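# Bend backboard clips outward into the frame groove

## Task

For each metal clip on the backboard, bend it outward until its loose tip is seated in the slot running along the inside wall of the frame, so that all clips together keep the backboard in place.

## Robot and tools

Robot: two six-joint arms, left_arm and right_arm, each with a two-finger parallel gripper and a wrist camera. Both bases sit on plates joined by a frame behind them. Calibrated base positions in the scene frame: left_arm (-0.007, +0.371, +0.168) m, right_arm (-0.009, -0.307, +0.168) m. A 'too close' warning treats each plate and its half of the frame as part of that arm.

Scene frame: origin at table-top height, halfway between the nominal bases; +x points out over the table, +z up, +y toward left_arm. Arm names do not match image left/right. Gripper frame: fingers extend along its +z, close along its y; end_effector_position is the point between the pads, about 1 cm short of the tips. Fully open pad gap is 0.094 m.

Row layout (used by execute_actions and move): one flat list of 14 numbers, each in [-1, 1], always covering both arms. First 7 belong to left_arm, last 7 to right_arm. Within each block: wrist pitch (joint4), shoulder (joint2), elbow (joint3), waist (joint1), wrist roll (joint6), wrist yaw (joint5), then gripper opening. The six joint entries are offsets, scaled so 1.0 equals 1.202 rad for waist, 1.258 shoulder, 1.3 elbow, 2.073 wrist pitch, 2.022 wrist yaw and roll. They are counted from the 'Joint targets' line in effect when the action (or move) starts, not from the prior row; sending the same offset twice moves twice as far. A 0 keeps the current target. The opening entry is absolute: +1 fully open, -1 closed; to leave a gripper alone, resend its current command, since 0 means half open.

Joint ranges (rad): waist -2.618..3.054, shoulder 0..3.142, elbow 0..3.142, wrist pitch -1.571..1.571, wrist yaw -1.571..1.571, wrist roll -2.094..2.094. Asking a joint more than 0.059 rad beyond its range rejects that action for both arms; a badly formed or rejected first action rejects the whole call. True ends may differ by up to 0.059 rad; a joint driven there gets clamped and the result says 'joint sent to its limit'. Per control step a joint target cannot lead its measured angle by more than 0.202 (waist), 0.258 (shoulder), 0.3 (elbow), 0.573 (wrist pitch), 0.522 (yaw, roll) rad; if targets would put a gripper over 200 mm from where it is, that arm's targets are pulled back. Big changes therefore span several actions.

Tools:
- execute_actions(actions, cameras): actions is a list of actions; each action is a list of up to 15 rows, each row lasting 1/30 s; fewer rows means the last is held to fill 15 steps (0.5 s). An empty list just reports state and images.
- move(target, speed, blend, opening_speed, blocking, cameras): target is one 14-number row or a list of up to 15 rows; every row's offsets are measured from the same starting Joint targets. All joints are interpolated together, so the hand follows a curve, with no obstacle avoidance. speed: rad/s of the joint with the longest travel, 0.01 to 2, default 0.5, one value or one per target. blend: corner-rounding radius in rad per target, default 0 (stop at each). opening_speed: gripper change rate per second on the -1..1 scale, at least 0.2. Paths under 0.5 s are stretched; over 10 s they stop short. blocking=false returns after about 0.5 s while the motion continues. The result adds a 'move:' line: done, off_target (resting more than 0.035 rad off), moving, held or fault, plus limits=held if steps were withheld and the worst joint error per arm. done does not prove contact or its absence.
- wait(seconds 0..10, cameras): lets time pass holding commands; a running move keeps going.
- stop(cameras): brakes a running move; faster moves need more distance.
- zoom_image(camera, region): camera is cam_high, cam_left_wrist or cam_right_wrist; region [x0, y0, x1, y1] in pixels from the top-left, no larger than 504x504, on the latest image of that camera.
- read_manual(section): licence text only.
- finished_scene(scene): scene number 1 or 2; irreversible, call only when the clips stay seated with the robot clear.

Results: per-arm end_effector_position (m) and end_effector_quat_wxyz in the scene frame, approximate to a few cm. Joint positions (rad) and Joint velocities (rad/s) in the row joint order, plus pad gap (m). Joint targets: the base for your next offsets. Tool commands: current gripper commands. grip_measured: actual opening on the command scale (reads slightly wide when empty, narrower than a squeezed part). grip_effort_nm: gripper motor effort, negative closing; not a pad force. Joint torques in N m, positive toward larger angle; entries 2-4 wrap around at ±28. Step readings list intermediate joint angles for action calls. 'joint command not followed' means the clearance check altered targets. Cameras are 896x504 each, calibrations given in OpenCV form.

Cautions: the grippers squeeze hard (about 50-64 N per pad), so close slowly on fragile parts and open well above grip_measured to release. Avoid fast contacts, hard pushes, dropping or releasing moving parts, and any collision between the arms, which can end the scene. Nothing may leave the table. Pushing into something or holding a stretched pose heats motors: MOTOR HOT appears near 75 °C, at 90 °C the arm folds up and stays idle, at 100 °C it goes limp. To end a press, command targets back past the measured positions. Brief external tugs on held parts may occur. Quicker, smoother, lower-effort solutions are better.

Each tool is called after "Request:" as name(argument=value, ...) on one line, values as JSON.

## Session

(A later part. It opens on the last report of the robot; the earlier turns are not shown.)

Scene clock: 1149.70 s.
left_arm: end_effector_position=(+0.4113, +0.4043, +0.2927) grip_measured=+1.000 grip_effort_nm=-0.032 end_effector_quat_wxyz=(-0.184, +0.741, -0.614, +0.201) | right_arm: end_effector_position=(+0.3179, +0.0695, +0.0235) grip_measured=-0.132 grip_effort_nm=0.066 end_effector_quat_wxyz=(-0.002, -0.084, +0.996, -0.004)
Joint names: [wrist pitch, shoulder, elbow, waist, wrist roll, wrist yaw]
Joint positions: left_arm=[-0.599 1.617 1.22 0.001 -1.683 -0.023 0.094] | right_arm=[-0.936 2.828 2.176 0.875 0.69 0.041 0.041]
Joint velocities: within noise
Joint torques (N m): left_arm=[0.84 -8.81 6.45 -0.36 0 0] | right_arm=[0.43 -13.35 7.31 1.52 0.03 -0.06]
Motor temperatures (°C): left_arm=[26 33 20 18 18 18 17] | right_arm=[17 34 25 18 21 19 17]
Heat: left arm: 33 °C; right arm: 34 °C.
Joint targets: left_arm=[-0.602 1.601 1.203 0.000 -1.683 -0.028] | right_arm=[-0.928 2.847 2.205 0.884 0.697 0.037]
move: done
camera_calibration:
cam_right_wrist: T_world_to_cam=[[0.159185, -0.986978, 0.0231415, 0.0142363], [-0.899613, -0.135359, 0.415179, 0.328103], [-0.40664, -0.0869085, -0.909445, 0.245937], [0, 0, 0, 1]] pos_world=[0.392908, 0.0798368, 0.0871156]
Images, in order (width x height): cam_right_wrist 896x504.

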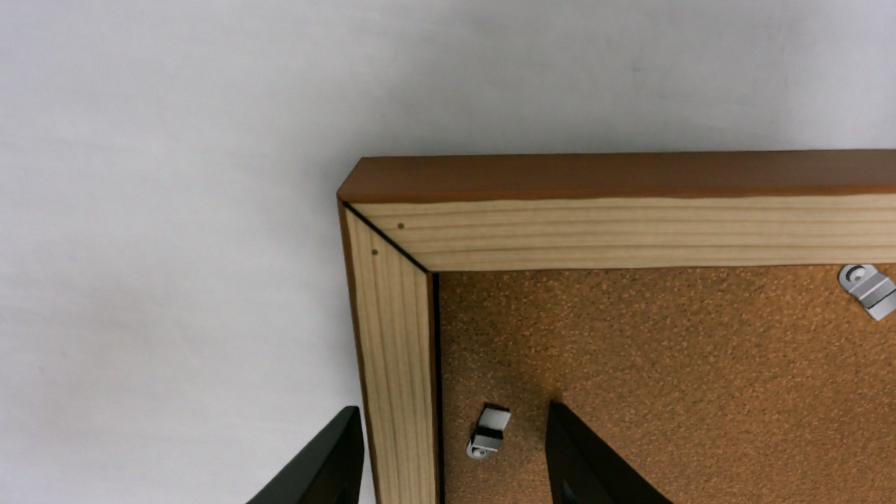

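Request:
move(target=[0,0,0,0,0,0,1,0,0,0,0.003,0,0,-0.13], speed=0.1, cameras=["cam_right_wrist"])

Request:
move(target=[0,0,0,0,0,0,1,0,0.005,0,0,0,0,-0.13], speed=0.1, cameras=["cam_right_wrist"])

Scene clock: 1154.17 s.
left_arm: end_effector_position=(+0.4113, +0.4043, +0.2927) grip_measured=+1.000 grip_effort_nm=-0.032 end_effector_quat_wxyz=(-0.184, +0.741, -0.614, +0.201) | right_arm: end_effector_position=(+0.3173, +0.0700, +0.0235) grip_measured=-0.132 grip_effort_nm=0.056 end_effector_quat_wxyz=(-0.002, -0.085, +0.996, -0.004)
Joint names: [wrist pitch, shoulder, elbow, waist, wrist roll, wrist yaw]
Joint positions: left_arm=[-0.599 1.617 1.22 0.001 -1.683 -0.023 0.094] | right_arm=[-0.936 2.828 2.176 0.876 0.691 0.041 0.041]
Joint velocities: within noise
Joint torques (N m): left_arm=[0.85 -8.76 6.5 -0.35 -0.01 -0.02] | right_arm=[0.41 -13.34 7.24 1.65 0.04 -0.05]
Motor temperatures (°C): left_arm=[26 33 20 18 18 18 17] | right_arm=[17 33 25 18 21 19 17]
Heat: left arm: 33 °C; right arm: 33 °C.
Joint targets: left_arm=[-0.602 1.601 1.203 0.000 -1.683 -0.028] | right_arm=[-0.928 2.847 2.205 0.887 0.697 0.037]
move: done
camera_calibration:
cam_right_wrist: T_world_to_cam=[[0.160312, -0.986796, 0.023117, 0.0144527], [-0.89948, -0.136402, 0.415127, 0.32768], [-0.406492, -0.0873429, -0.90947, 0.245761], [0, 0, 0, 1]] pos_world=[0.392324, 0.0804235, 0.0871494]
Images, in order (width x height): cam_right_wrist 896x504.

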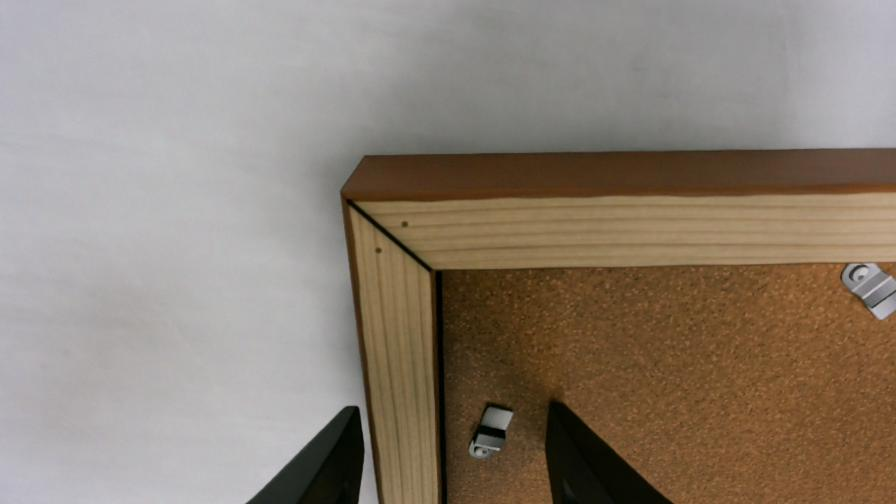

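Scene clock: 1154.87 s.
left_arm: end_effector_position=(+0.4113, +0.4043, +0.2927) grip_measured=+1.000 grip_effort_nm=-0.027 end_effector_quat_wxyz=(-0.184, +0.741, -0.614, +0.201) | right_arm: end_effector_position=(+0.3169, +0.0701, +0.0231) grip_measured=-0.132 grip_effort_nm=0.061 end_effector_quat_wxyz=(-0.002, -0.085, +0.996, -0.004)
Joint names: [wrist pitch, shoulder, elbow, waist, wrist roll, wrist yaw]
Joint positions: left_arm=[-0.599 1.617 1.22 0.001 -1.683 -0.023 0.094] | right_arm=[-0.936 2.829 2.176 0.877 0.691 0.041 0.041]
Joint velocities: within noise
Joint torques (N m): left_arm=[0.84 -8.85 6.56 -0.4 0.01 -0.05] | right_arm=[0.42 -12.86 7.28 1.63 0.02 -0.07]
Motor temperatures (°C): left_arm=[26 33 20 18 18 18 17] | right_arm=[17 33 25 18 21 19 17]
Heat: left arm: 33 °C; right arm: 33 °C.
Joint targets: left_arm=[-0.602 1.601 1.203 0.000 -1.683 -0.028] | right_arm=[-0.928 2.853 2.205 0.888 0.697 0.037]
move: done
camera_calibration:
cam_right_wrist: T_world_to_cam=[[0.161104, -0.986655, 0.023594, 0.0143638], [-0.899176, -0.136881, 0.415628, 0.327383], [-0.406852, -0.0881745, -0.909229, 0.245444], [0, 0, 0, 1]] pos_world=[0.39192, 0.0806266, 0.0867567]
Images, in order (width x height): cam_right_wrist 896x504.

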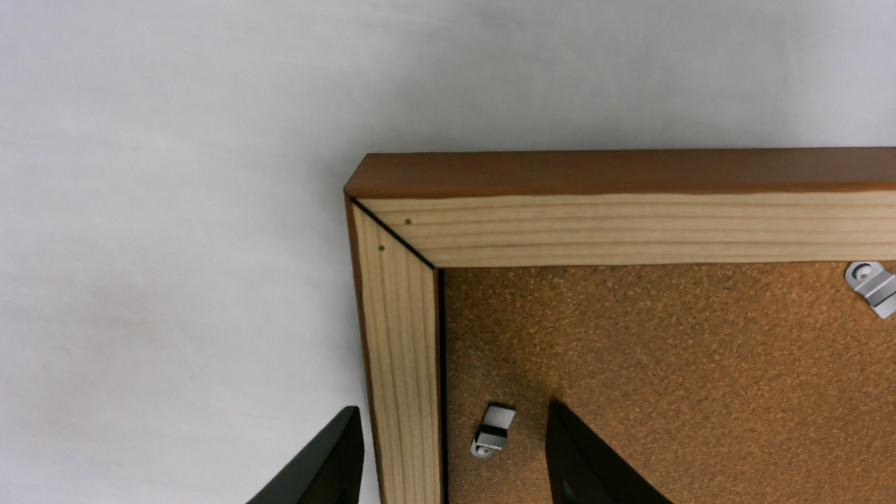

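Request:
move(target=[0,0,0,0,0,0,1,0,0.005,0,0,0,0,-0.13], speed=0.1, cameras=[])

Request:
move(target=[0,0,0,0,0,0,1,0,0.005,0,0,0,0,-0.13], speed=0.1, cameras=["cam_right_wrist"])

Scene clock: 1159.53 s.
left_arm: end_effector_position=(+0.4113, +0.4043, +0.2927) grip_measured=+1.000 grip_effort_nm=-0.032 end_effector_quat_wxyz=(-0.184, +0.741, -0.614, +0.201) | right_arm: end_effector_position=(+0.3170, +0.0702, +0.0229) grip_measured=-0.132 grip_effort_nm=0.056 end_effector_quat_wxyz=(-0.003, -0.085, +0.996, -0.004)
Joint names: [wrist pitch, shoulder, elbow, waist, wrist roll, wrist yaw]
Joint positions: left_arm=[-0.599 1.617 1.22 0.001 -1.683 -0.023 0.094] | right_arm=[-0.939 2.832 2.18 0.877 0.691 0.041 0.041]
Joint velocities: within noise
Joint torques (N m): left_arm=[0.81 -9.03 6.38 -0.32 0.02 -0.04] | right_arm=[0.47 -12.53 6.98 1.65 0.02 -0.07]
Motor temperatures (°C): left_arm=[26 33 20 18 18 18 17] | right_arm=[17 33 25 18 21 19 17]
Heat: left arm: 33 °C; right arm: 33 °C.
Joint targets: left_arm=[-0.602 1.601 1.203 0.000 -1.683 -0.028] | right_arm=[-0.928 2.860 2.205 0.888 0.697 0.037]
move: done
No camera images: "cameras" was empty.

Scene clock: 1160.23 s.
left_arm: end_effector_position=(+0.4113, +0.4043, +0.2927) grip_measured=+1.000 grip_effort_nm=-0.022 end_effector_quat_wxyz=(-0.184, +0.741, -0.614, +0.201) | right_arm: end_effector_position=(+0.3170, +0.0702, +0.0227) grip_measured=-0.132 grip_effort_nm=0.056 end_effector_quat_wxyz=(-0.003, -0.085, +0.996, -0.005)
Joint names: [wrist pitch, shoulder, elbow, waist, wrist roll, wrist yaw]
Joint positions: left_arm=[-0.599 1.617 1.22 0.001 -1.683 -0.023 0.094] | right_arm=[-0.941 2.834 2.183 0.877 0.691 0.041 0.041]
Joint velocities: within noise
Joint torques (N m): left_arm=[0.83 -8.94 6.5 -0.43 0.01 -0.05] | right_arm=[0.48 -12.14 6.69 1.66 0.02 -0.07]
Motor temperatures (°C): left_arm=[26 33 20 18 18 18 17] | right_arm=[17 33 25 18 21 19 17]
Heat: left arm: 33 °C; right arm: 33 °C.
Joint targets: left_arm=[-0.602 1.601 1.203 0.000 -1.683 -0.028] | right_arm=[-0.928 2.866 2.205 0.888 0.697 0.037]
move: done
camera_calibration:
cam_right_wrist: T_world_to_cam=[[0.160475, -0.986722, 0.0250692, 0.0146299], [-0.898649, -0.135551, 0.417199, 0.327334], [-0.408261, -0.0894783, -0.908469, 0.245606], [0, 0, 0, 1]] pos_world=[0.392082, 0.0807826, 0.0861948]
Images, in order (width x height): cam_right_wrist 896x504.

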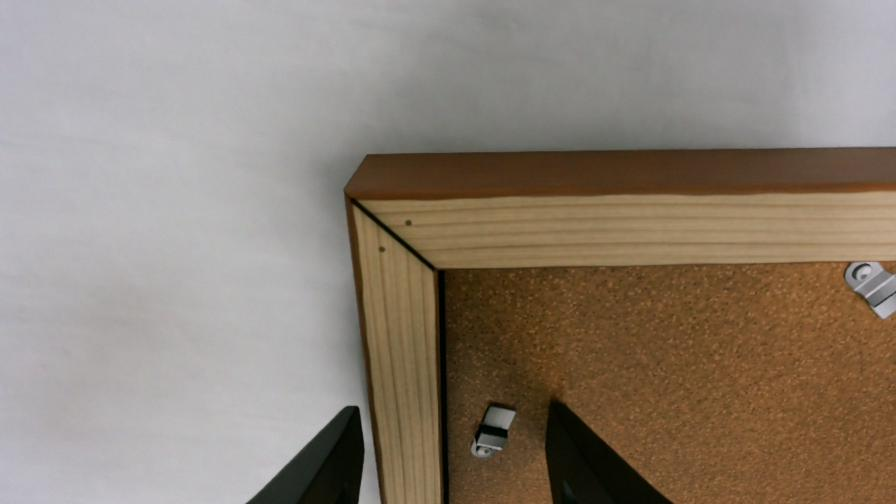

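Request:
move(target=[[0,0,0,0,0,0,1,0,0,0,0,0,0,-0.35],[0,0,0,0,0,0,1,-0.001,0,0,0,0,0,-0.5]], speed=0.1, opening_speed=0.25, cameras=["cam_right_wrist"])

Request:
move(target=[0,0,0,0,0,0,1,-0.001,0,0,0,0,0,-0.6], speed=0.1, opening_speed=0.25, cameras=["cam_right_wrist"])

Scene clock: 1167.30 s.
left_arm: end_effector_position=(+0.4113, +0.4043, +0.2927) grip_measured=+1.000 grip_effort_nm=-0.032 end_effector_quat_wxyz=(-0.184, +0.741, -0.614, +0.201) | right_arm: end_effector_position=(+0.3167, +0.0729, +0.0229) grip_measured=-0.497 grip_effort_nm=-0.222 end_effector_quat_wxyz=(+0.000, -0.086, +0.996, -0.003)
Joint names: [wrist pitch, shoulder, elbow, waist, wrist roll, wrist yaw]
Joint positions: left_arm=[-0.599 1.617 1.22 0.001 -1.683 -0.023 0.094] | right_arm=[-0.936 2.834 2.185 0.881 0.692 0.042 0.024]
Joint velocities: within noise
Joint torques (N m): left_arm=[0.83 -8.88 6.39 -0.2 0.03 -0.05] | right_arm=[0.42 -12.18 6.57 1.22 0.02 -0.08]
Motor temperatures (°C): left_arm=[26 33 20 18 18 18 17] | right_arm=[17 32 25 18 21 19 17]
Heat: left arm: 33 °C; right arm: 32 °C.
Joint targets: left_arm=[-0.602 1.601 1.203 0.000 -1.683 -0.028] | right_arm=[-0.930 2.866 2.205 0.888 0.697 0.037]
move: done
camera_calibration:
cam_right_wrist: T_world_to_cam=[[0.163859, -0.986257, 0.0211665, 0.0163059], [-0.900308, -0.14074, 0.411871, 0.328394], [-0.403232, -0.0865451, -0.910996, 0.244208], [0, 0, 0, 1]] pos_world=[0.391457, 0.083435, 0.0868715]
Images, in order (width x height): cam_right_wrist 896x504.

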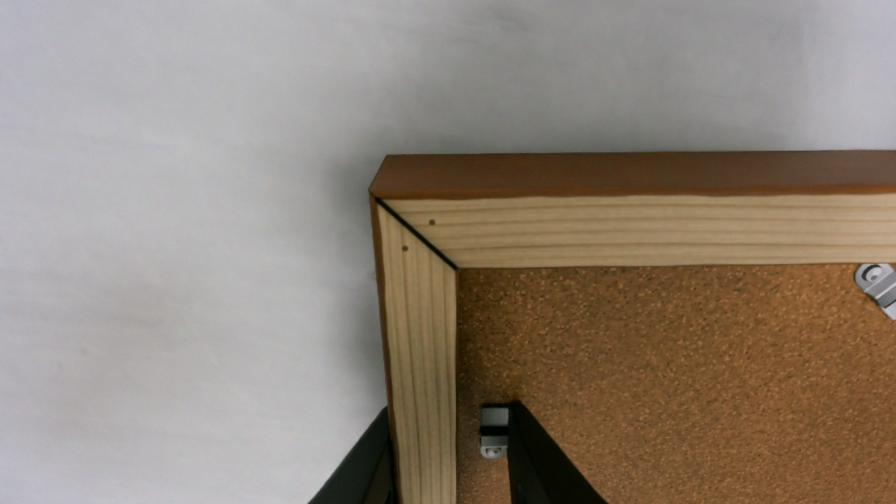

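Scene clock: 1168.00 s.
left_arm: end_effector_position=(+0.4113, +0.4043, +0.2927) grip_measured=+1.000 grip_effort_nm=-0.027 end_effector_quat_wxyz=(-0.184, +0.741, -0.614, +0.201) | right_arm: end_effector_position=(+0.3166, +0.0750, +0.0232) grip_measured=-0.595 grip_effort_nm=-0.335 end_effector_quat_wxyz=(+0.001, -0.088, +0.996, -0.001)
Joint names: [wrist pitch, shoulder, elbow, waist, wrist roll, wrist yaw]
Joint positions: left_arm=[-0.599 1.617 1.22 0.001 -1.683 -0.023 0.094] | right_arm=[-0.933 2.835 2.188 0.884 0.692 0.041 0.019]
Joint velocities: within noise
Joint torques (N m): left_arm=[0.83 -8.94 6.41 -0.34 0.01 -0.04] | right_arm=[0.37 -12.31 6.46 0.98 0.03 -0.07]
Motor temperatures (°C): left_arm=[26 33 20 18 18 18 17] | right_arm=[17 32 25 18 21 19 17]
Heat: left arm: 33 °C; right arm: 32 °C.
Joint targets: left_arm=[-0.602 1.601 1.203 0.000 -1.683 -0.028] | right_arm=[-0.932 2.866 2.205 0.888 0.697 0.037]
move: done
camera_calibration:
cam_right_wrist: T_world_to_cam=[[0.166248, -0.985931, 0.0173462, 0.0176901], [-0.90107, -0.144746, 0.408805, 0.32905], [-0.400543, -0.083593, -0.912457, 0.243567], [0, 0, 0, 1]] pos_world=[0.391115, 0.0854304, 0.0874203]
Images, in order (width x height): cam_right_wrist 896x504.

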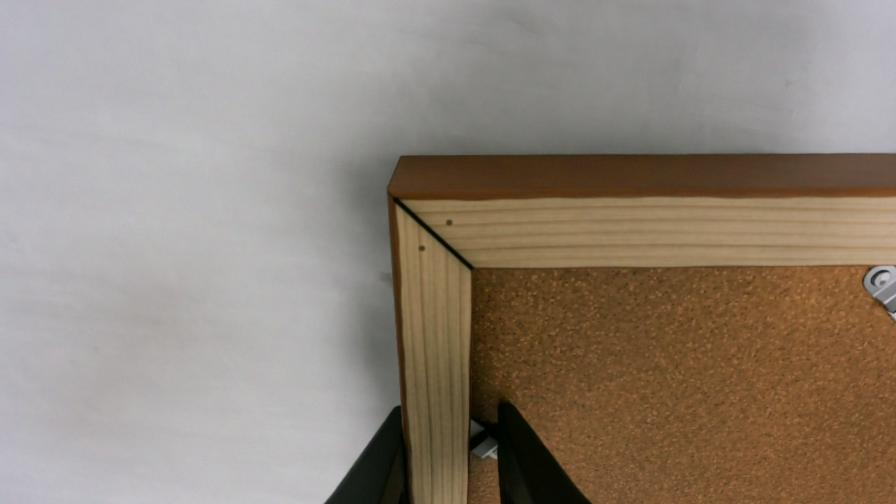

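Request:
move(target=[0,0,0,0,0,0,1,-0.001,0,0,0,0,0,-0.68], speed=0.1, opening_speed=0.25, cameras=["cam_right_wrist"])

Request:
zoom_image(camera="cam_right_wrist", region=[390, 340, 590, 504])

Scene clock: 1171.50 s.
left_arm: end_effector_position=(+0.4113, +0.4043, +0.2927) grip_measured=+1.000 grip_effort_nm=-0.027 end_effector_quat_wxyz=(-0.184, +0.741, -0.614, +0.201) | right_arm: end_effector_position=(+0.3163, +0.0762, +0.0233) grip_measured=-0.671 grip_effort_nm=-0.525 end_effector_quat_wxyz=(+0.001, -0.087, +0.996, +0.002)
Joint names: [wrist pitch, shoulder, elbow, waist, wrist roll, wrist yaw]
Joint positions: left_arm=[-0.599 1.617 1.22 0.001 -1.683 -0.023 0.094] | right_arm=[-0.93 2.835 2.188 0.885 0.693 0.038 0.015]
Joint velocities: within noise
Joint torques (N m): left_arm=[0.83 -8.9 6.5 -0.27 0.03 -0.02] | right_arm=[0.32 -12.26 6.45 0.9 0 -0.03]
Motor temperatures (°C): left_arm=[26 33 20 18 18 18 17] | right_arm=[17 32 25 18 21 19 17]
Heat: left arm: 33 °C; right arm: 32 °C.
Joint targets: left_arm=[-0.602 1.601 1.203 0.000 -1.683 -0.028] | right_arm=[-0.934 2.866 2.205 0.887 0.697 0.037]
move: done
camera_calibration:
cam_right_wrist: T_world_to_cam=[[0.165397, -0.986145, 0.0127389, 0.0193338], [-0.900942, -0.145827, 0.408703, 0.329027], [-0.401183, -0.0790753, -0.912578, 0.243439], [0, 0, 0, 1]] pos_world=[0.3909, 0.0862969, 0.0874362]
Images, in order (width x height): cam_right_wrist 896x504.

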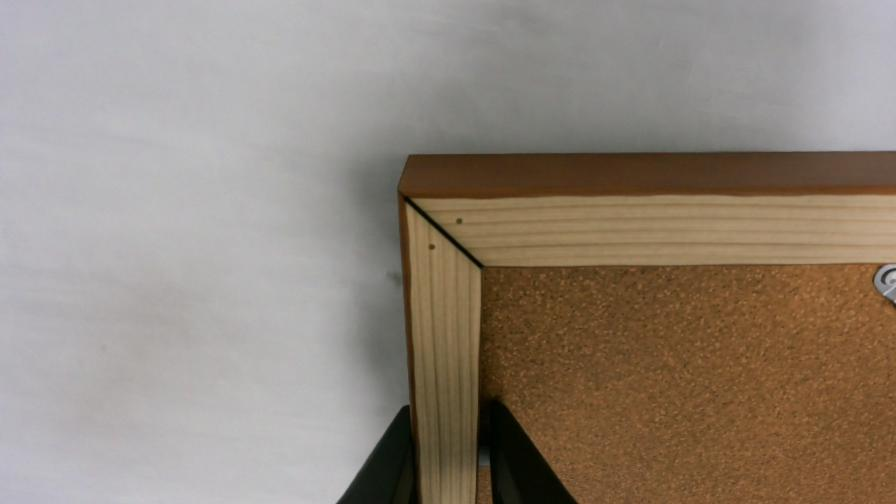

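Scaled by 2.520.

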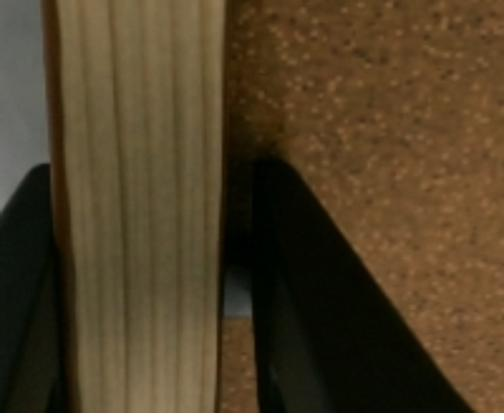

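Request:
move(target=[0,0,0,0,0,0,1,0,0,0,0,0,0,-0.74], speed=0.1, opening_speed=0.25, cameras=[])

Request:
move(target=[0,0,0,0,0,0,1,0,0,0,0,0,0,-0.5], speed=0.1, opening_speed=0.5, cameras=["cam_right_wrist"])

Request:
move(target=[0,0,0,0,0,0,1,-0.03,-0.09,0,0,0,0,-0.5], speed=0.2, cameras=["cam_right_wrist"])

Request:
zoom_image(camera="cam_right_wrist", region=[390, 280, 640, 480])

Scene clock: 1179.57 s.
left_arm: end_effector_position=(+0.4113, +0.4043, +0.2927) grip_measured=+1.000 grip_effort_nm=-0.037 end_effector_quat_wxyz=(-0.184, +0.741, -0.614, +0.201) | right_arm: end_effector_position=(+0.3163, +0.0762, +0.0233) grip_measured=-0.705 grip_effort_nm=-1.048 end_effector_quat_wxyz=(+0.001, -0.087, +0.996, +0.002)
Joint names: [wrist pitch, shoulder, elbow, waist, wrist roll, wrist yaw]
Joint positions: left_arm=[-0.599 1.617 1.22 0.001 -1.683 -0.023 0.094] | right_arm=[-0.93 2.835 2.188 0.885 0.693 0.038 0.014]
Joint velocities: within noise
Joint torques (N m): left_arm=[0.81 -8.87 6.35 -0.39 0 -0.04] | right_arm=[0.32 -12.29 6.39 0.9 0.01 -0.04]
Motor temperatures (°C): left_arm=[26 33 20 18 18 18 17] | right_arm=[17 32 24 18 21 19 18]
Heat: left arm: 33 °C; right arm: 32 °C.
Joint targets: left_arm=[-0.602 1.601 1.203 0.000 -1.683 -0.028] | right_arm=[-0.934 2.866 2.205 0.887 0.697 0.037]
move: done
No camera images: "cameras" was empty.

Scene clock: 1180.27 s.
left_arm: end_effector_position=(+0.4113, +0.4043, +0.2927) grip_measured=+1.000 grip_effort_nm=-0.032 end_effector_quat_wxyz=(-0.184, +0.741, -0.614, +0.201) | right_arm: end_effector_position=(+0.3159, +0.0782, +0.0233) grip_measured=-0.502 grip_effort_nm=0.071 end_effector_quat_wxyz=(+0.000, -0.087, +0.996, +0.007)
Joint names: [wrist pitch, shoulder, elbow, waist, wrist roll, wrist yaw]
Joint positions: left_arm=[-0.599 1.617 1.22 0.001 -1.683 -0.023 0.094] | right_arm=[-0.925 2.835 2.188 0.885 0.694 0.029 0.023]
Joint velocities: within noise
Joint torques (N m): left_arm=[0.82 -8.79 6.42 -0.31 0.03 -0.04] | right_arm=[0.29 -12.26 6.46 0.91 -0.01 0.06]
Motor temperatures (°C): left_arm=[26 33 20 18 18 18 17] | right_arm=[17 32 24 18 21 19 18]
Heat: left arm: 33 °C; right arm: 32 °C.
Joint targets: left_arm=[-0.602 1.601 1.203 0.000 -1.683 -0.028] | right_arm=[-0.934 2.866 2.205 0.887 0.697 0.037]
move: done
camera_calibration:
cam_right_wrist: T_world_to_cam=[[0.164917, -0.986303, 0.00283781, 0.0217177], [-0.899587, -0.149237, 0.410452, 0.328746], [-0.404407, -0.0702435, -0.911878, 0.243759], [0, 0, 0, 1]] pos_world=[0.390733, 0.0876038, 0.0872824]
Images, in order (width x height): cam_right_wrist 896x504.

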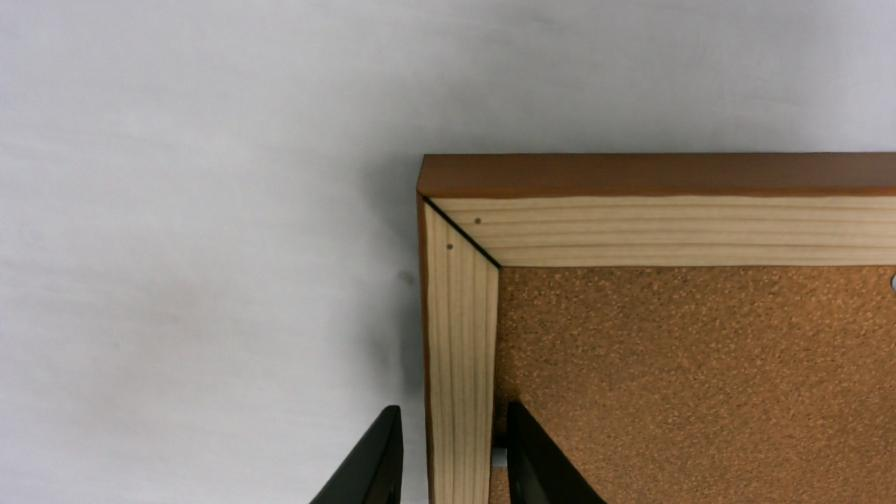

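Scene clock: 1181.47 s.
left_arm: end_effector_position=(+0.4113, +0.4043, +0.2927) grip_measured=+1.000 grip_effort_nm=-0.022 end_effector_quat_wxyz=(-0.184, +0.741, -0.614, +0.201) | right_arm: end_effector_position=(+0.3140, +0.0747, +0.0452) grip_measured=-0.502 grip_effort_nm=0.066 end_effector_quat_wxyz=(-0.006, -0.087, +0.996, +0.001)
Joint names: [wrist pitch, shoulder, elbow, waist, wrist roll, wrist yaw]
Joint positions: left_arm=[-0.599 1.617 1.22 0.001 -1.683 -0.023 0.094] | right_arm=[-0.987 2.79 2.188 0.885 0.694 0.029 0.023]
Joint velocities: within noise
Joint torques (N m): left_arm=[0.8 -9.03 6.41 -0.31 0.04 -0.03] | right_arm=[0.24 -18.61 6.48 0.9 0 0.06]
Motor temperatures (°C): left_arm=[26 33 20 18 18 18 17] | right_arm=[17 32 24 18 21 19 18]
Heat: left arm: 33 °C; right arm: 32 °C.
Joint targets: left_arm=[-0.602 1.601 1.203 0.000 -1.683 -0.028] | right_arm=[-0.996 2.753 2.205 0.887 0.697 0.037]
move: off_target (right_arm); right_arm: the shoulder is farthest, 0.037 rad from its target
camera_calibration:
cam_right_wrist: T_world_to_cam=[[0.165627, -0.986097, 0.0134202, 0.0177816], [-0.895085, -0.1446, 0.421798, 0.315265], [-0.413993, -0.0818735, -0.90659, 0.266404], [0, 0, 0, 1]] pos_world=[0.389533, 0.0849331, 0.108302]
Images, in order (width x height): cam_right_wrist 896x504.

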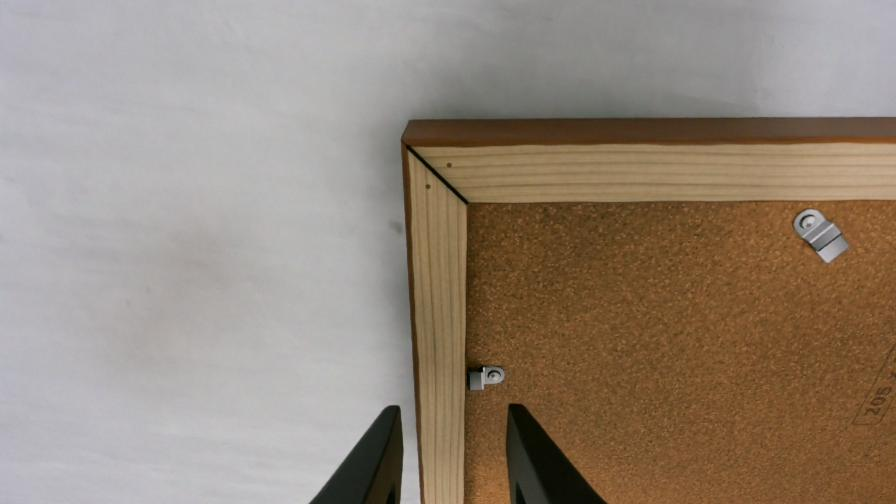

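Scaled by 2.016.

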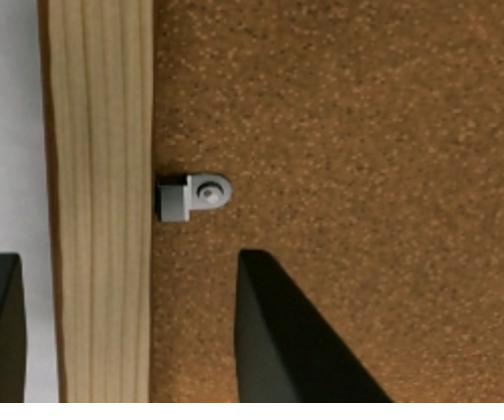

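Request:
zoom_image(camera="cam_right_wrist", region=[440, 345, 540, 410])

Scaled by 5.040.

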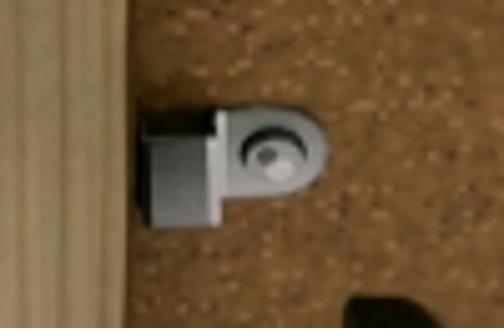

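Request:
zoom_image(camera="cam_right_wrist", region=[780, 195, 880, 280])

Scaled by 5.040.

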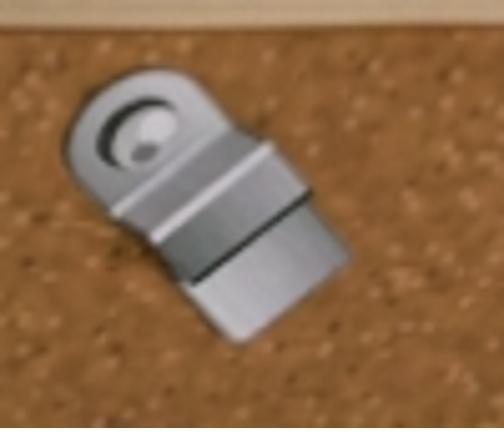

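Request:
move(target=[[0,0,0,0,0,0,1,0,-0.06,0,0,0,0,-0.1],[0,0,0,0,0,0,1,0.1727,-0.255,-0.518,-0.243,-0.1444,0,-0.1]], speed=0.6, blend=0.05, cameras=["cam_right_wrist"])

Scene clock: 1216.90 s.
left_arm: end_effector_position=(+0.4113, +0.4043, +0.2927) grip_measured=+1.000 grip_effort_nm=-0.032 end_effector_quat_wxyz=(-0.184, +0.741, -0.614, +0.201) | right_arm: end_effector_position=(+0.3419, -0.0782, +0.0417) grip_measured=-0.102 grip_effort_nm=0.061 end_effector_quat_wxyz=(-0.006, -0.082, +0.997, +0.003)
Joint names: [wrist pitch, shoulder, elbow, waist, wrist roll, wrist yaw]
Joint positions: left_arm=[-0.599 1.617 1.22 0.001 -1.683 -0.023 0.094] | right_arm=[-0.649 2.47 1.541 0.594 0.413 0.03 0.042]
Joint velocities: within noise
Joint torques (N m): left_arm=[0.81 -8.9 6.48 -0.24 0 -0.04] | right_arm=[0.44 -16.32 3.84 0.69 -0.12 0.05]
Motor temperatures (°C): left_arm=[26 33 20 18 18 18 17] | right_arm=[17 35 24 18 21 19 17]
Heat: left arm: 33 °C; right arm: 35 °C.
Joint targets: left_arm=[-0.602 1.601 1.203 0.000 -1.683 -0.028] | right_arm=[-0.638 2.432 1.532 0.595 0.405 0.037]
move: off_target (right_arm); blend cut to 0.0377 rad at target 1; right_arm: the shoulder is farthest, 0.038 rad from its target
camera_calibration:
cam_right_wrist: T_world_to_cam=[[0.155657, -0.987762, 0.0098886, -0.134059], [-0.896128, -0.136991, 0.422124, 0.320486], [-0.415603, -0.0745679, -0.906484, 0.263401], [0, 0, 0, 1]] pos_world=[0.417534, -0.068873, 0.10481]
Images, in order (width x height): cam_right_wrist 896x504.

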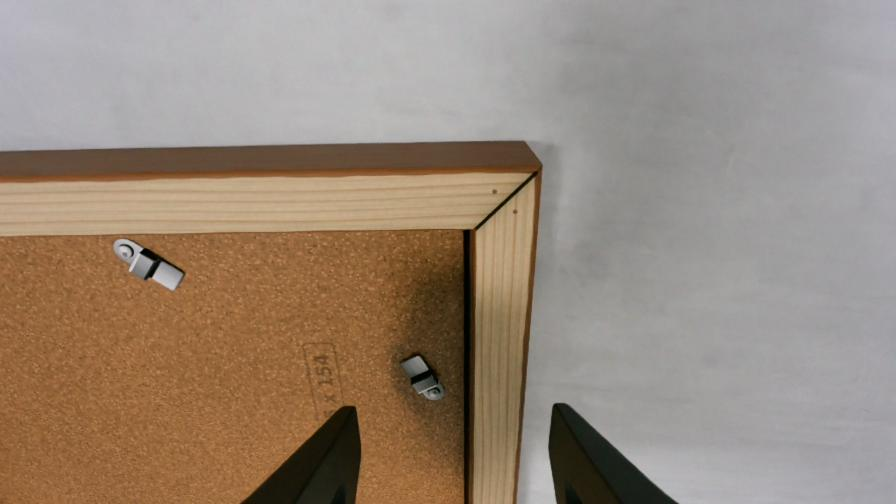

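Request:
move(target=[0,0,0,0,0,0,1,0.0198,0.0636,-0.006,-0.0108,-0.0015,0,-0.1], speed=0.12, cameras=["cam_right_wrist"])

Scene clock: 1246.70 s.
left_arm: end_effector_position=(+0.4113, +0.4043, +0.2927) grip_measured=+1.000 grip_effort_nm=-0.027 end_effector_quat_wxyz=(-0.184, +0.741, -0.614, +0.201) | right_arm: end_effector_position=(+0.3417, -0.0799, +0.0272) grip_measured=-0.102 grip_effort_nm=0.061 end_effector_quat_wxyz=(-0.006, -0.082, +0.997, +0.003)
Joint names: [wrist pitch, shoulder, elbow, waist, wrist roll, wrist yaw]
Joint positions: left_arm=[-0.599 1.617 1.22 0.001 -1.683 -0.023 0.094] | right_arm=[-0.608 2.502 1.533 0.589 0.409 0.03 0.042]
Joint velocities: within noise
Joint torques (N m): left_arm=[0.82 -8.84 6.45 -0.27 0.04 -0.01] | right_arm=[0.46 -11.78 3.71 -0.05 -0.1 0.06]
Motor temperatures (°C): left_arm=[26 34 20 18 18 18 17] | right_arm=[17 34 23 18 21 19 17]
Heat: left arm: 34 °C; right arm: 34 °C.
Joint targets: left_arm=[-0.602 1.601 1.203 0.000 -1.683 -0.028] | right_arm=[-0.597 2.512 1.524 0.583 0.402 0.037]
move: done
camera_calibration:
cam_right_wrist: T_world_to_cam=[[0.154476, -0.987951, 0.00946313, -0.135189], [-0.896638, -0.136163, 0.421308, 0.326459], [-0.414944, -0.0735672, -0.906868, 0.249889], [0, 0, 0, 1]] pos_world=[0.417289, -0.0707248, 0.0903559]
Images, in order (width x height): cam_right_wrist 896x504.

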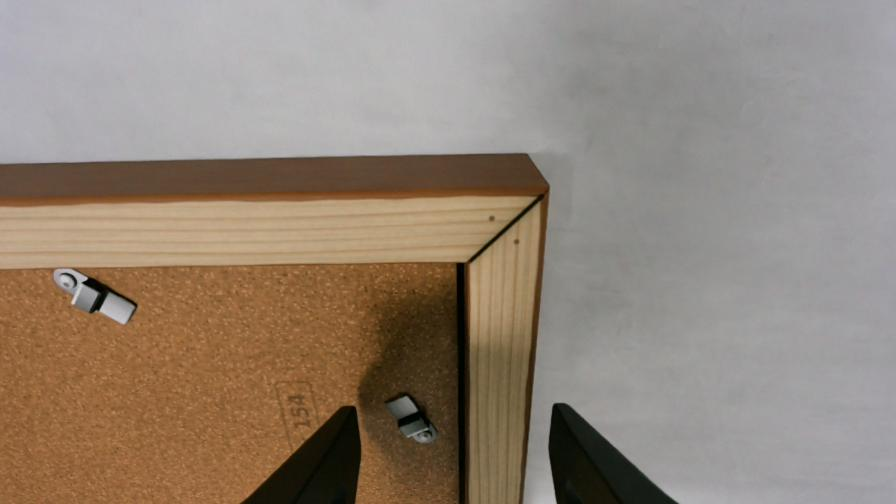

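Request:
move(target=[0,0,0,0,0,0,1,0,0.007,0,0,0,0,-0.1], speed=0.1, cameras=[])

Request:
move(target=[0,0,0,0,0,0,1,0,0.005,0,0,0,0,-0.1], speed=0.1, cameras=["cam_right_wrist"])

Scene clock: 1251.70 s.
left_arm: end_effector_position=(+0.4113, +0.4043, +0.2927) grip_measured=+1.000 grip_effort_nm=-0.027 end_effector_quat_wxyz=(-0.184, +0.741, -0.614, +0.201) | right_arm: end_effector_position=(+0.3406, -0.0805, +0.0250) grip_measured=-0.102 grip_effort_nm=0.061 end_effector_quat_wxyz=(-0.008, -0.082, +0.997, +0.002)
Joint names: [wrist pitch, shoulder, elbow, waist, wrist roll, wrist yaw]
Joint positions: left_arm=[-0.599 1.617 1.22 0.001 -1.683 -0.023 0.094] | right_arm=[-0.607 2.508 1.533 0.589 0.409 0.03 0.042]
Joint velocities: left_arm=[within noise] | right_arm=[0.007 -0.007 0.012 -0.002 -0.154 -0.051 -0.001]
Joint torques (N m): left_arm=[0.81 -8.81 6.42 -0.39 0.06 -0.02] | right_arm=[0.44 -11.47 3.64 -0.06 -0.11 0.04]
Motor temperatures (°C): left_arm=[26 34 20 18 18 18 17] | right_arm=[17 34 23 18 21 19 17]
Heat: left arm: 34 °C; right arm: 34 °C.
Joint targets: left_arm=[-0.602 1.601 1.203 0.000 -1.683 -0.028] | right_arm=[-0.597 2.521 1.524 0.583 0.402 0.037]
move: done
No camera images: "cameras" was empty.

Scene clock: 1252.40 s.
left_arm: end_effector_position=(+0.4113, +0.4043, +0.2927) grip_measured=+1.000 grip_effort_nm=-0.027 end_effector_quat_wxyz=(-0.184, +0.741, -0.614, +0.201) | right_arm: end_effector_position=(+0.3392, -0.0812, +0.0225) grip_measured=-0.102 grip_effort_nm=0.066 end_effector_quat_wxyz=(-0.010, -0.082, +0.997, +0.000)
Joint names: [wrist pitch, shoulder, elbow, waist, wrist roll, wrist yaw]
Joint positions: left_arm=[-0.599 1.617 1.22 0.001 -1.683 -0.023 0.094] | right_arm=[-0.607 2.514 1.533 0.589 0.409 0.03 0.042]
Joint velocities: within noise
Joint torques (N m): left_arm=[0.82 -8.88 6.46 -0.29 0.02 -0.02] | right_arm=[0.42 -11.54 3.62 -0.05 -0.11 0.05]
Motor temperatures (°C): left_arm=[26 34 20 18 18 18 17] | right_arm=[17 34 23 18 21 19 17]
Heat: left arm: 34 °C; right arm: 34 °C.
Joint targets: left_arm=[-0.602 1.601 1.203 0.000 -1.683 -0.028] | right_arm=[-0.597 2.527 1.524 0.583 0.402 0.037]
move: done
camera_calibration:
cam_right_wrist: T_world_to_cam=[[0.155379, -0.987759, 0.0137779, -0.136501], [-0.892709, -0.134428, 0.430116, 0.324648], [-0.422999, -0.0791305, -0.902669, 0.246698], [0, 0, 0, 1]] pos_world=[0.415379, -0.0716667, 0.0849313]
Images, in order (width x height): cam_right_wrist 896x504.

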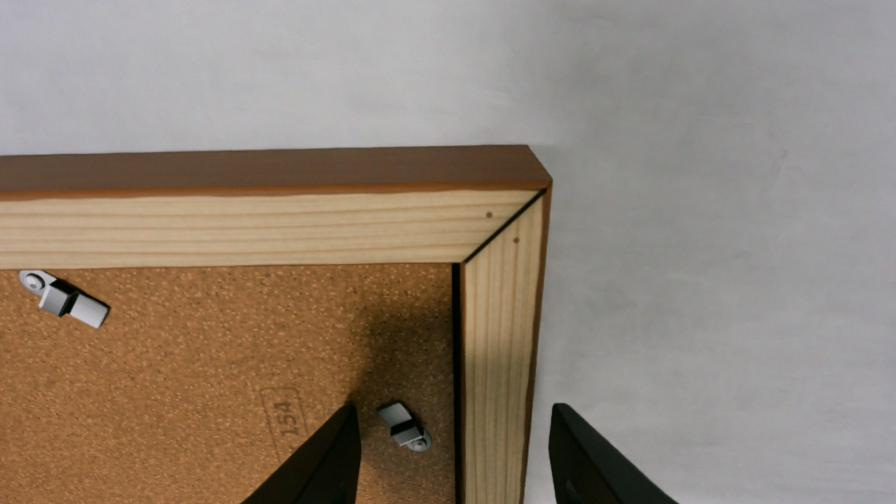

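Request:
move(target=[0,0,0,0,0,0,1,0.0,0.005,0,0,0,0,-0.1], speed=0.1, cameras=[])

Request:
move(target=[0,0,0,0,0,0,1,0.0,0.005,0,0,0,0,-0.1], speed=0.1, cameras=["cam_right_wrist"])

Scene clock: 1257.83 s.
left_arm: end_effector_position=(+0.4113, +0.4043, +0.2927) grip_measured=+1.000 grip_effort_nm=-0.022 end_effector_quat_wxyz=(-0.184, +0.741, -0.614, +0.201) | right_arm: end_effector_position=(+0.3388, -0.0814, +0.0216) grip_measured=-0.102 grip_effort_nm=0.071 end_effector_quat_wxyz=(-0.011, -0.082, +0.997, +0.000)
Joint names: [wrist pitch, shoulder, elbow, waist, wrist roll, wrist yaw]
Joint positions: left_arm=[-0.599 1.617 1.22 0.001 -1.683 -0.023 0.094] | right_arm=[-0.606 2.516 1.533 0.589 0.409 0.03 0.042]
Joint velocities: within noise
Joint torques (N m): left_arm=[0.83 -8.87 6.49 -0.34 0.04 0] | right_arm=[0.42 -11.17 3.63 -0.01 -0.11 0.05]
Motor temperatures (°C): left_arm=[26 34 20 18 18 18 17] | right_arm=[17 33 23 18 21 19 17]
Heat: left arm: 34 °C; right arm: 33 °C.
Joint targets: left_arm=[-0.602 1.601 1.203 0.000 -1.683 -0.028] | right_arm=[-0.598 2.533 1.524 0.583 0.402 0.037]
move: done
No camera images: "cameras" was empty.

Scene clock: 1258.53 s.
left_arm: end_effector_position=(+0.4113, +0.4043, +0.2927) grip_measured=+1.000 grip_effort_nm=-0.022 end_effector_quat_wxyz=(-0.184, +0.741, -0.614, +0.201) | right_arm: end_effector_position=(+0.3387, -0.0815, +0.0213) grip_measured=-0.102 grip_effort_nm=0.061 end_effector_quat_wxyz=(-0.011, -0.082, +0.997, +0.000)
Joint names: [wrist pitch, shoulder, elbow, waist, wrist roll, wrist yaw]
Joint positions: left_arm=[-0.599 1.617 1.22 0.001 -1.683 -0.023 0.094] | right_arm=[-0.606 2.517 1.533 0.589 0.409 0.03 0.042]
Joint velocities: within noise
Joint torques (N m): left_arm=[0.84 -8.92 6.48 -0.25 0.02 -0.01] | right_arm=[0.42 -10.61 3.63 -0.02 -0.1 0.06]
Motor temperatures (°C): left_arm=[26 34 20 18 18 18 17] | right_arm=[17 33 23 18 21 19 17]
Heat: left arm: 34 °C; right arm: 33 °C.
Joint targets: left_arm=[-0.602 1.601 1.203 0.000 -1.683 -0.028] | right_arm=[-0.598 2.540 1.524 0.583 0.402 0.037]
move: done
camera_calibration:
cam_right_wrist: T_world_to_cam=[[0.155496, -0.987727, 0.0147026, -0.136747], [-0.891868, -0.133975, 0.431997, 0.324353], [-0.424726, -0.0802869, -0.901755, 0.245825], [0, 0, 0, 1]] pos_world=[0.414952, -0.0718771, 0.083565]
Images, in order (width x height): cam_right_wrist 896x504.

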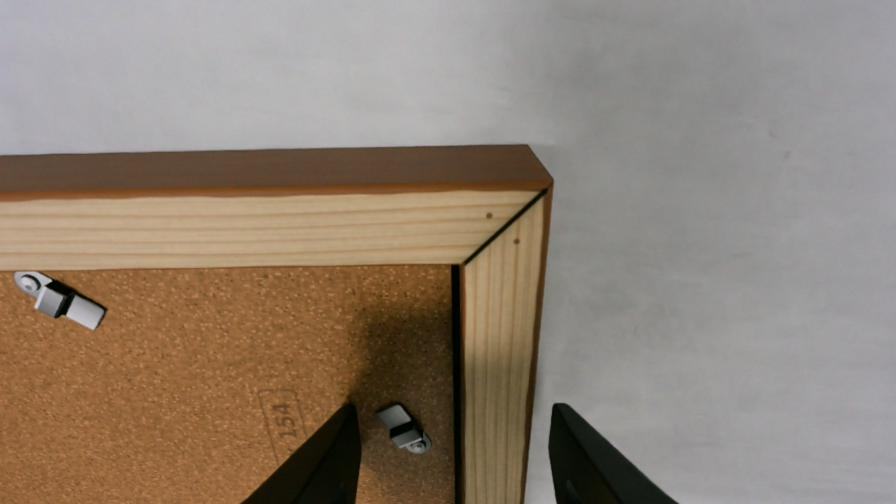

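Request:
move(target=[0,0,0,0,0,0,1,0.0,0.004,0,0,0,0,-0.1], speed=0.1, cameras=[])

Request:
move(target=[0,0,0,0,0,0,1,0,0,0,0,0,0,-0.38], speed=0.1, opening_speed=0.25, cameras=["cam_right_wrist"])

Request:
move(target=[0,0,0,0,0,0,1,0,0,0,0,0,0,-0.52], speed=0.1, opening_speed=0.25, cameras=["cam_right_wrist"])

Scene clock: 1268.00 s.
left_arm: end_effector_position=(+0.4113, +0.4043, +0.2927) grip_measured=+1.000 grip_effort_nm=-0.032 end_effector_quat_wxyz=(-0.184, +0.741, -0.614, +0.201) | right_arm: end_effector_position=(+0.3386, -0.0816, +0.0212) grip_measured=-0.102 grip_effort_nm=0.066 end_effector_quat_wxyz=(-0.012, -0.082, +0.997, +0.000)
Joint names: [wrist pitch, shoulder, elbow, waist, wrist roll, wrist yaw]
Joint positions: left_arm=[-0.599 1.617 1.22 0.001 -1.683 -0.023 0.094] | right_arm=[-0.606 2.518 1.533 0.589 0.409 0.03 0.042]
Joint velocities: within noise
Joint torques (N m): left_arm=[0.81 -9.02 6.41 -0.18 0 -0.03] | right_arm=[0.42 -10.22 3.62 -0.05 -0.11 0.05]
Motor temperatures (°C): left_arm=[26 34 20 18 18 18 17] | right_arm=[17 34 23 18 21 19 17]
Heat: left arm: 34 °C; right arm: 34 °C.
Joint targets: left_arm=[-0.602 1.601 1.203 0.000 -1.683 -0.028] | right_arm=[-0.598 2.545 1.524 0.583 0.402 0.037]
move: done
No camera images: "cameras" was empty.

Scene clock: 1269.33 s.
left_arm: end_effector_position=(+0.4113, +0.4043, +0.2927) grip_measured=+1.000 grip_effort_nm=-0.022 end_effector_quat_wxyz=(-0.184, +0.741, -0.614, +0.201) | right_arm: end_effector_position=(+0.3392, -0.0807, +0.0210) grip_measured=-0.377 grip_effort_nm=-0.212 end_effector_quat_wxyz=(-0.011, -0.082, +0.997, +0.003)
Joint names: [wrist pitch, shoulder, elbow, waist, wrist roll, wrist yaw]
Joint positions: left_arm=[-0.599 1.617 1.22 0.001 -1.683 -0.023 0.094] | right_arm=[-0.602 2.518 1.533 0.589 0.408 0.025 0.029]
Joint velocities: within noise
Joint torques (N m): left_arm=[0.82 -8.81 6.43 -0.18 0.02 -0.03] | right_arm=[0.38 -10.26 3.62 -0.01 -0.09 0.09]
Motor temperatures (°C): left_arm=[26 34 20 18 18 18 17] | right_arm=[17 34 23 18 21 19 17]
Heat: left arm: 34 °C; right arm: 34 °C.
Joint targets: left_arm=[-0.602 1.601 1.203 0.000 -1.683 -0.028] | right_arm=[-0.598 2.545 1.524 0.582 0.402 0.037]
move: done
camera_calibration:
cam_right_wrist: T_world_to_cam=[[0.155635, -0.987771, 0.00931462, -0.135897], [-0.892239, -0.136524, 0.430432, 0.325048], [-0.423896, -0.0753012, -0.902575, 0.24597], [0, 0, 0, 1]] pos_world=[0.415437, -0.0713364, 0.0833609]
Images, in order (width x height): cam_right_wrist 896x504.

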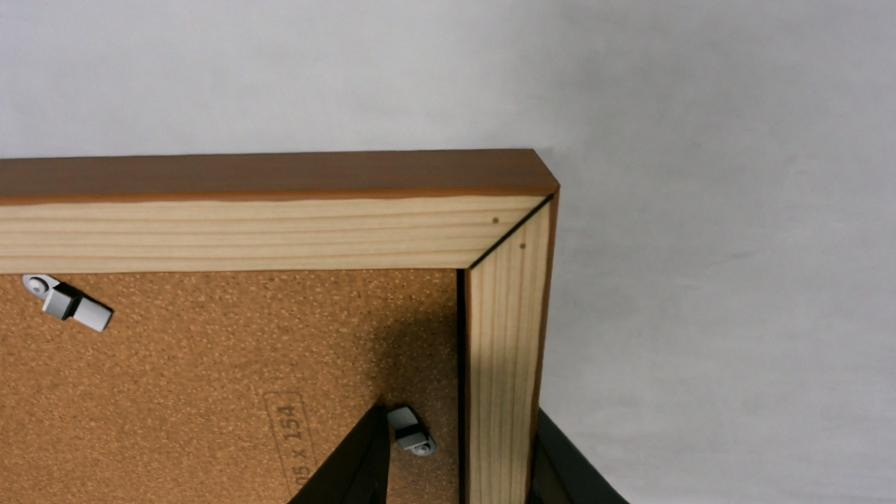

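Scene clock: 1270.10 s.
left_arm: end_effector_position=(+0.4113, +0.4043, +0.2927) grip_measured=+1.000 grip_effort_nm=-0.022 end_effector_quat_wxyz=(-0.184, +0.741, -0.614, +0.201) | right_arm: end_effector_position=(+0.3396, -0.0835, +0.0210) grip_measured=-0.515 grip_effort_nm=-0.291 end_effector_quat_wxyz=(-0.011, -0.081, +0.997, -0.001)
Joint names: [wrist pitch, shoulder, elbow, waist, wrist roll, wrist yaw]
Joint positions: left_arm=[-0.599 1.617 1.22 0.001 -1.683 -0.023 0.094] | right_arm=[-0.606 2.518 1.533 0.585 0.407 0.032 0.023]
Joint velocities: within noise
Joint torques (N m): left_arm=[0.81 -8.81 6.48 -0.31 0.02 -0.06] | right_arm=[0.41 -10.22 3.63 0.29 -0.08 0.02]
Motor temperatures (°C): left_arm=[26 34 20 18 18 18 17] | right_arm=[17 34 23 18 21 19 17]
Heat: left arm: 34 °C; right arm: 34 °C.
Joint targets: left_arm=[-0.602 1.601 1.203 0.000 -1.683 -0.028] | right_arm=[-0.597 2.545 1.524 0.582 0.402 0.037]
move: done
camera_calibration:
cam_right_wrist: T_world_to_cam=[[0.152931, -0.988088, 0.0171408, -0.137995], [-0.892406, -0.13063, 0.431911, 0.325583], [-0.424527, -0.0813494, -0.901753, 0.245588], [0, 0, 0, 1]] pos_world=[0.415915, -0.0738418, 0.0832025]
Images, in order (width x height): cam_right_wrist 896x504.

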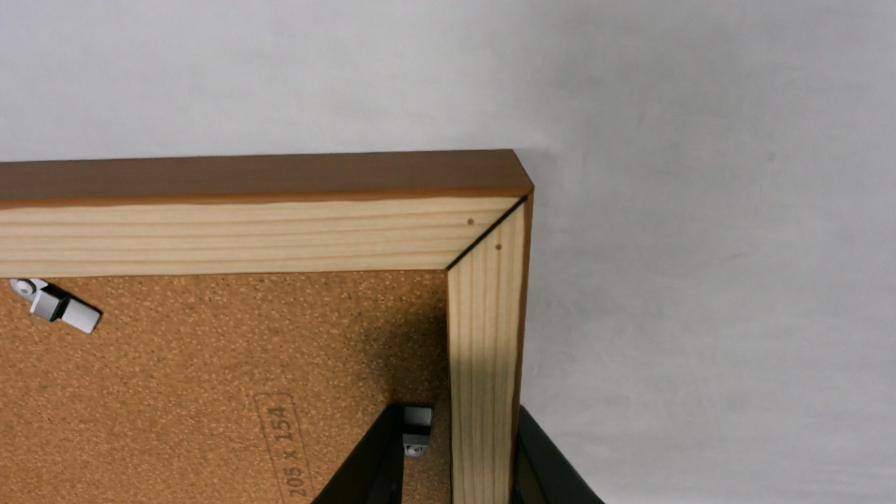

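Request:
move(target=[0,0,0,0,0,0,1,0,0,0,-0.001,0,0,-0.62], speed=0.1, opening_speed=0.25, cameras=["cam_right_wrist"])

Request:
move(target=[0,0,0,0,0,0,1,0,0,0,-0.001,0,0,-0.7], speed=0.1, opening_speed=0.25, cameras=["cam_right_wrist"])

Scene clock: 1274.70 s.
left_arm: end_effector_position=(+0.4113, +0.4043, +0.2927) grip_measured=+1.000 grip_effort_nm=-0.032 end_effector_quat_wxyz=(-0.184, +0.741, -0.614, +0.201) | right_arm: end_effector_position=(+0.3398, -0.0848, +0.0209) grip_measured=-0.615 grip_effort_nm=-0.320 end_effector_quat_wxyz=(-0.012, -0.079, +0.997, -0.002)
Joint names: [wrist pitch, shoulder, elbow, waist, wrist roll, wrist yaw]
Joint positions: left_arm=[-0.599 1.617 1.22 0.001 -1.683 -0.023 0.094] | right_arm=[-0.608 2.518 1.533 0.582 0.407 0.033 0.018]
Joint velocities: within noise
Joint torques (N m): left_arm=[0.83 -8.85 6.46 -0.34 0.03 -0.02] | right_arm=[0.44 -10.28 3.69 0.5 -0.09 0.01]
Motor temperatures (°C): left_arm=[26 34 20 18 18 18 17] | right_arm=[17 34 23 18 21 19 17]
Heat: left arm: 34 °C; right arm: 34 °C.
Joint targets: left_arm=[-0.602 1.601 1.203 0.000 -1.683 -0.028] | right_arm=[-0.598 2.545 1.524 0.581 0.402 0.037]
move: done
camera_calibration:
cam_right_wrist: T_world_to_cam=[[0.150431, -0.988442, 0.0188062, -0.13858], [-0.892041, -0.12751, 0.433594, 0.325682], [-0.426185, -0.0820019, -0.900912, 0.246014], [0, 0, 0, 1]] pos_world=[0.416216, -0.0752771, 0.0830294]
Images, in order (width x height): cam_right_wrist 896x504.

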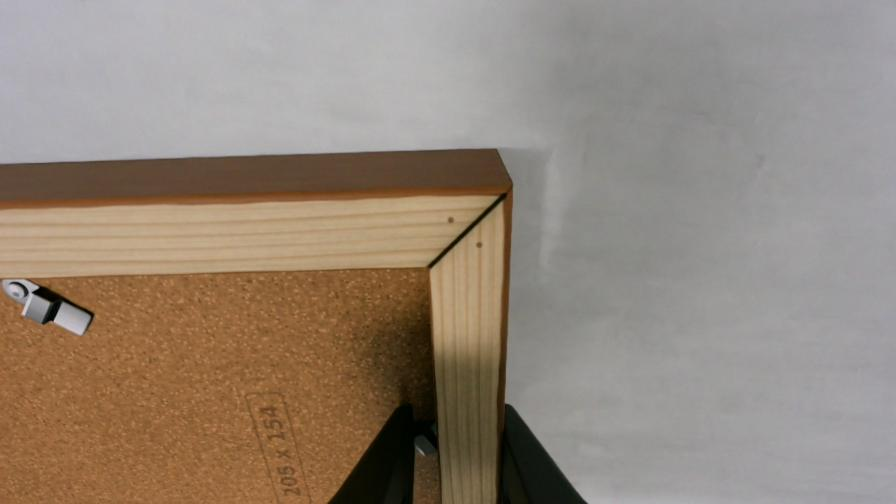

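Scene clock: 1275.40 s.
left_arm: end_effector_position=(+0.4113, +0.4043, +0.2927) grip_measured=+1.000 grip_effort_nm=-0.022 end_effector_quat_wxyz=(-0.184, +0.741, -0.614, +0.201) | right_arm: end_effector_position=(+0.3401, -0.0862, +0.0209) grip_measured=-0.696 grip_effort_nm=-0.921 end_effector_quat_wxyz=(-0.012, -0.081, +0.997, -0.004)
Joint names: [wrist pitch, shoulder, elbow, waist, wrist roll, wrist yaw]
Joint positions: left_arm=[-0.599 1.617 1.22 0.001 -1.683 -0.023 0.094] | right_arm=[-0.61 2.518 1.533 0.581 0.403 0.036 0.014]
Joint velocities: within noise
Joint torques (N m): left_arm=[0.83 -8.96 6.49 -0.27 0.02 -0.04] | right_arm=[0.46 -10.26 3.6 0.5 -0.07 -0.01]
Motor temperatures (°C): left_arm=[26 34 20 18 18 18 17] | right_arm=[17 34 23 18 21 19 17]
Heat: left arm: 34 °C; right arm: 34 °C.
Joint targets: left_arm=[-0.602 1.601 1.203 0.000 -1.683 -0.028] | right_arm=[-0.597 2.545 1.524 0.580 0.402 0.037]
move: done
camera_calibration:
cam_right_wrist: T_world_to_cam=[[0.153231, -0.987923, 0.0229838, -0.140969], [-0.891829, -0.128233, 0.433818, 0.32564], [-0.425631, -0.0869718, -0.900707, 0.245392], [0, 0, 0, 1]] pos_world=[0.416462, -0.0761662, 0.0829983]
Images, in order (width x height): cam_right_wrist 896x504.

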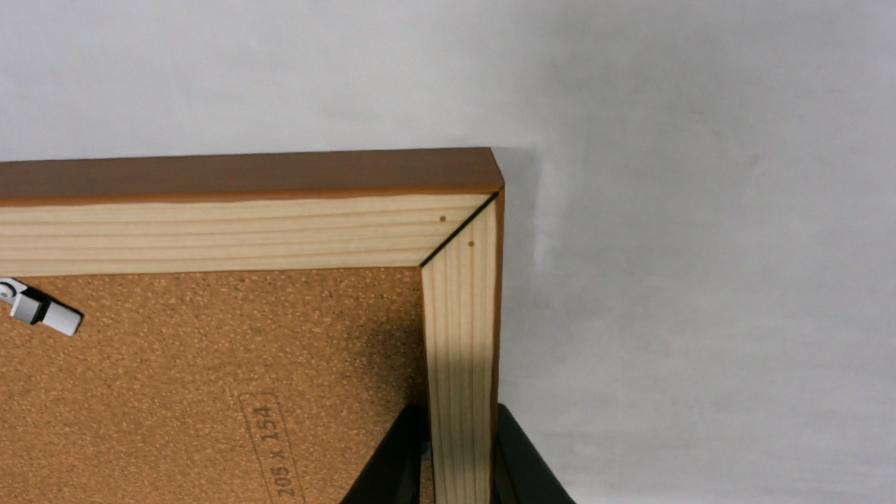

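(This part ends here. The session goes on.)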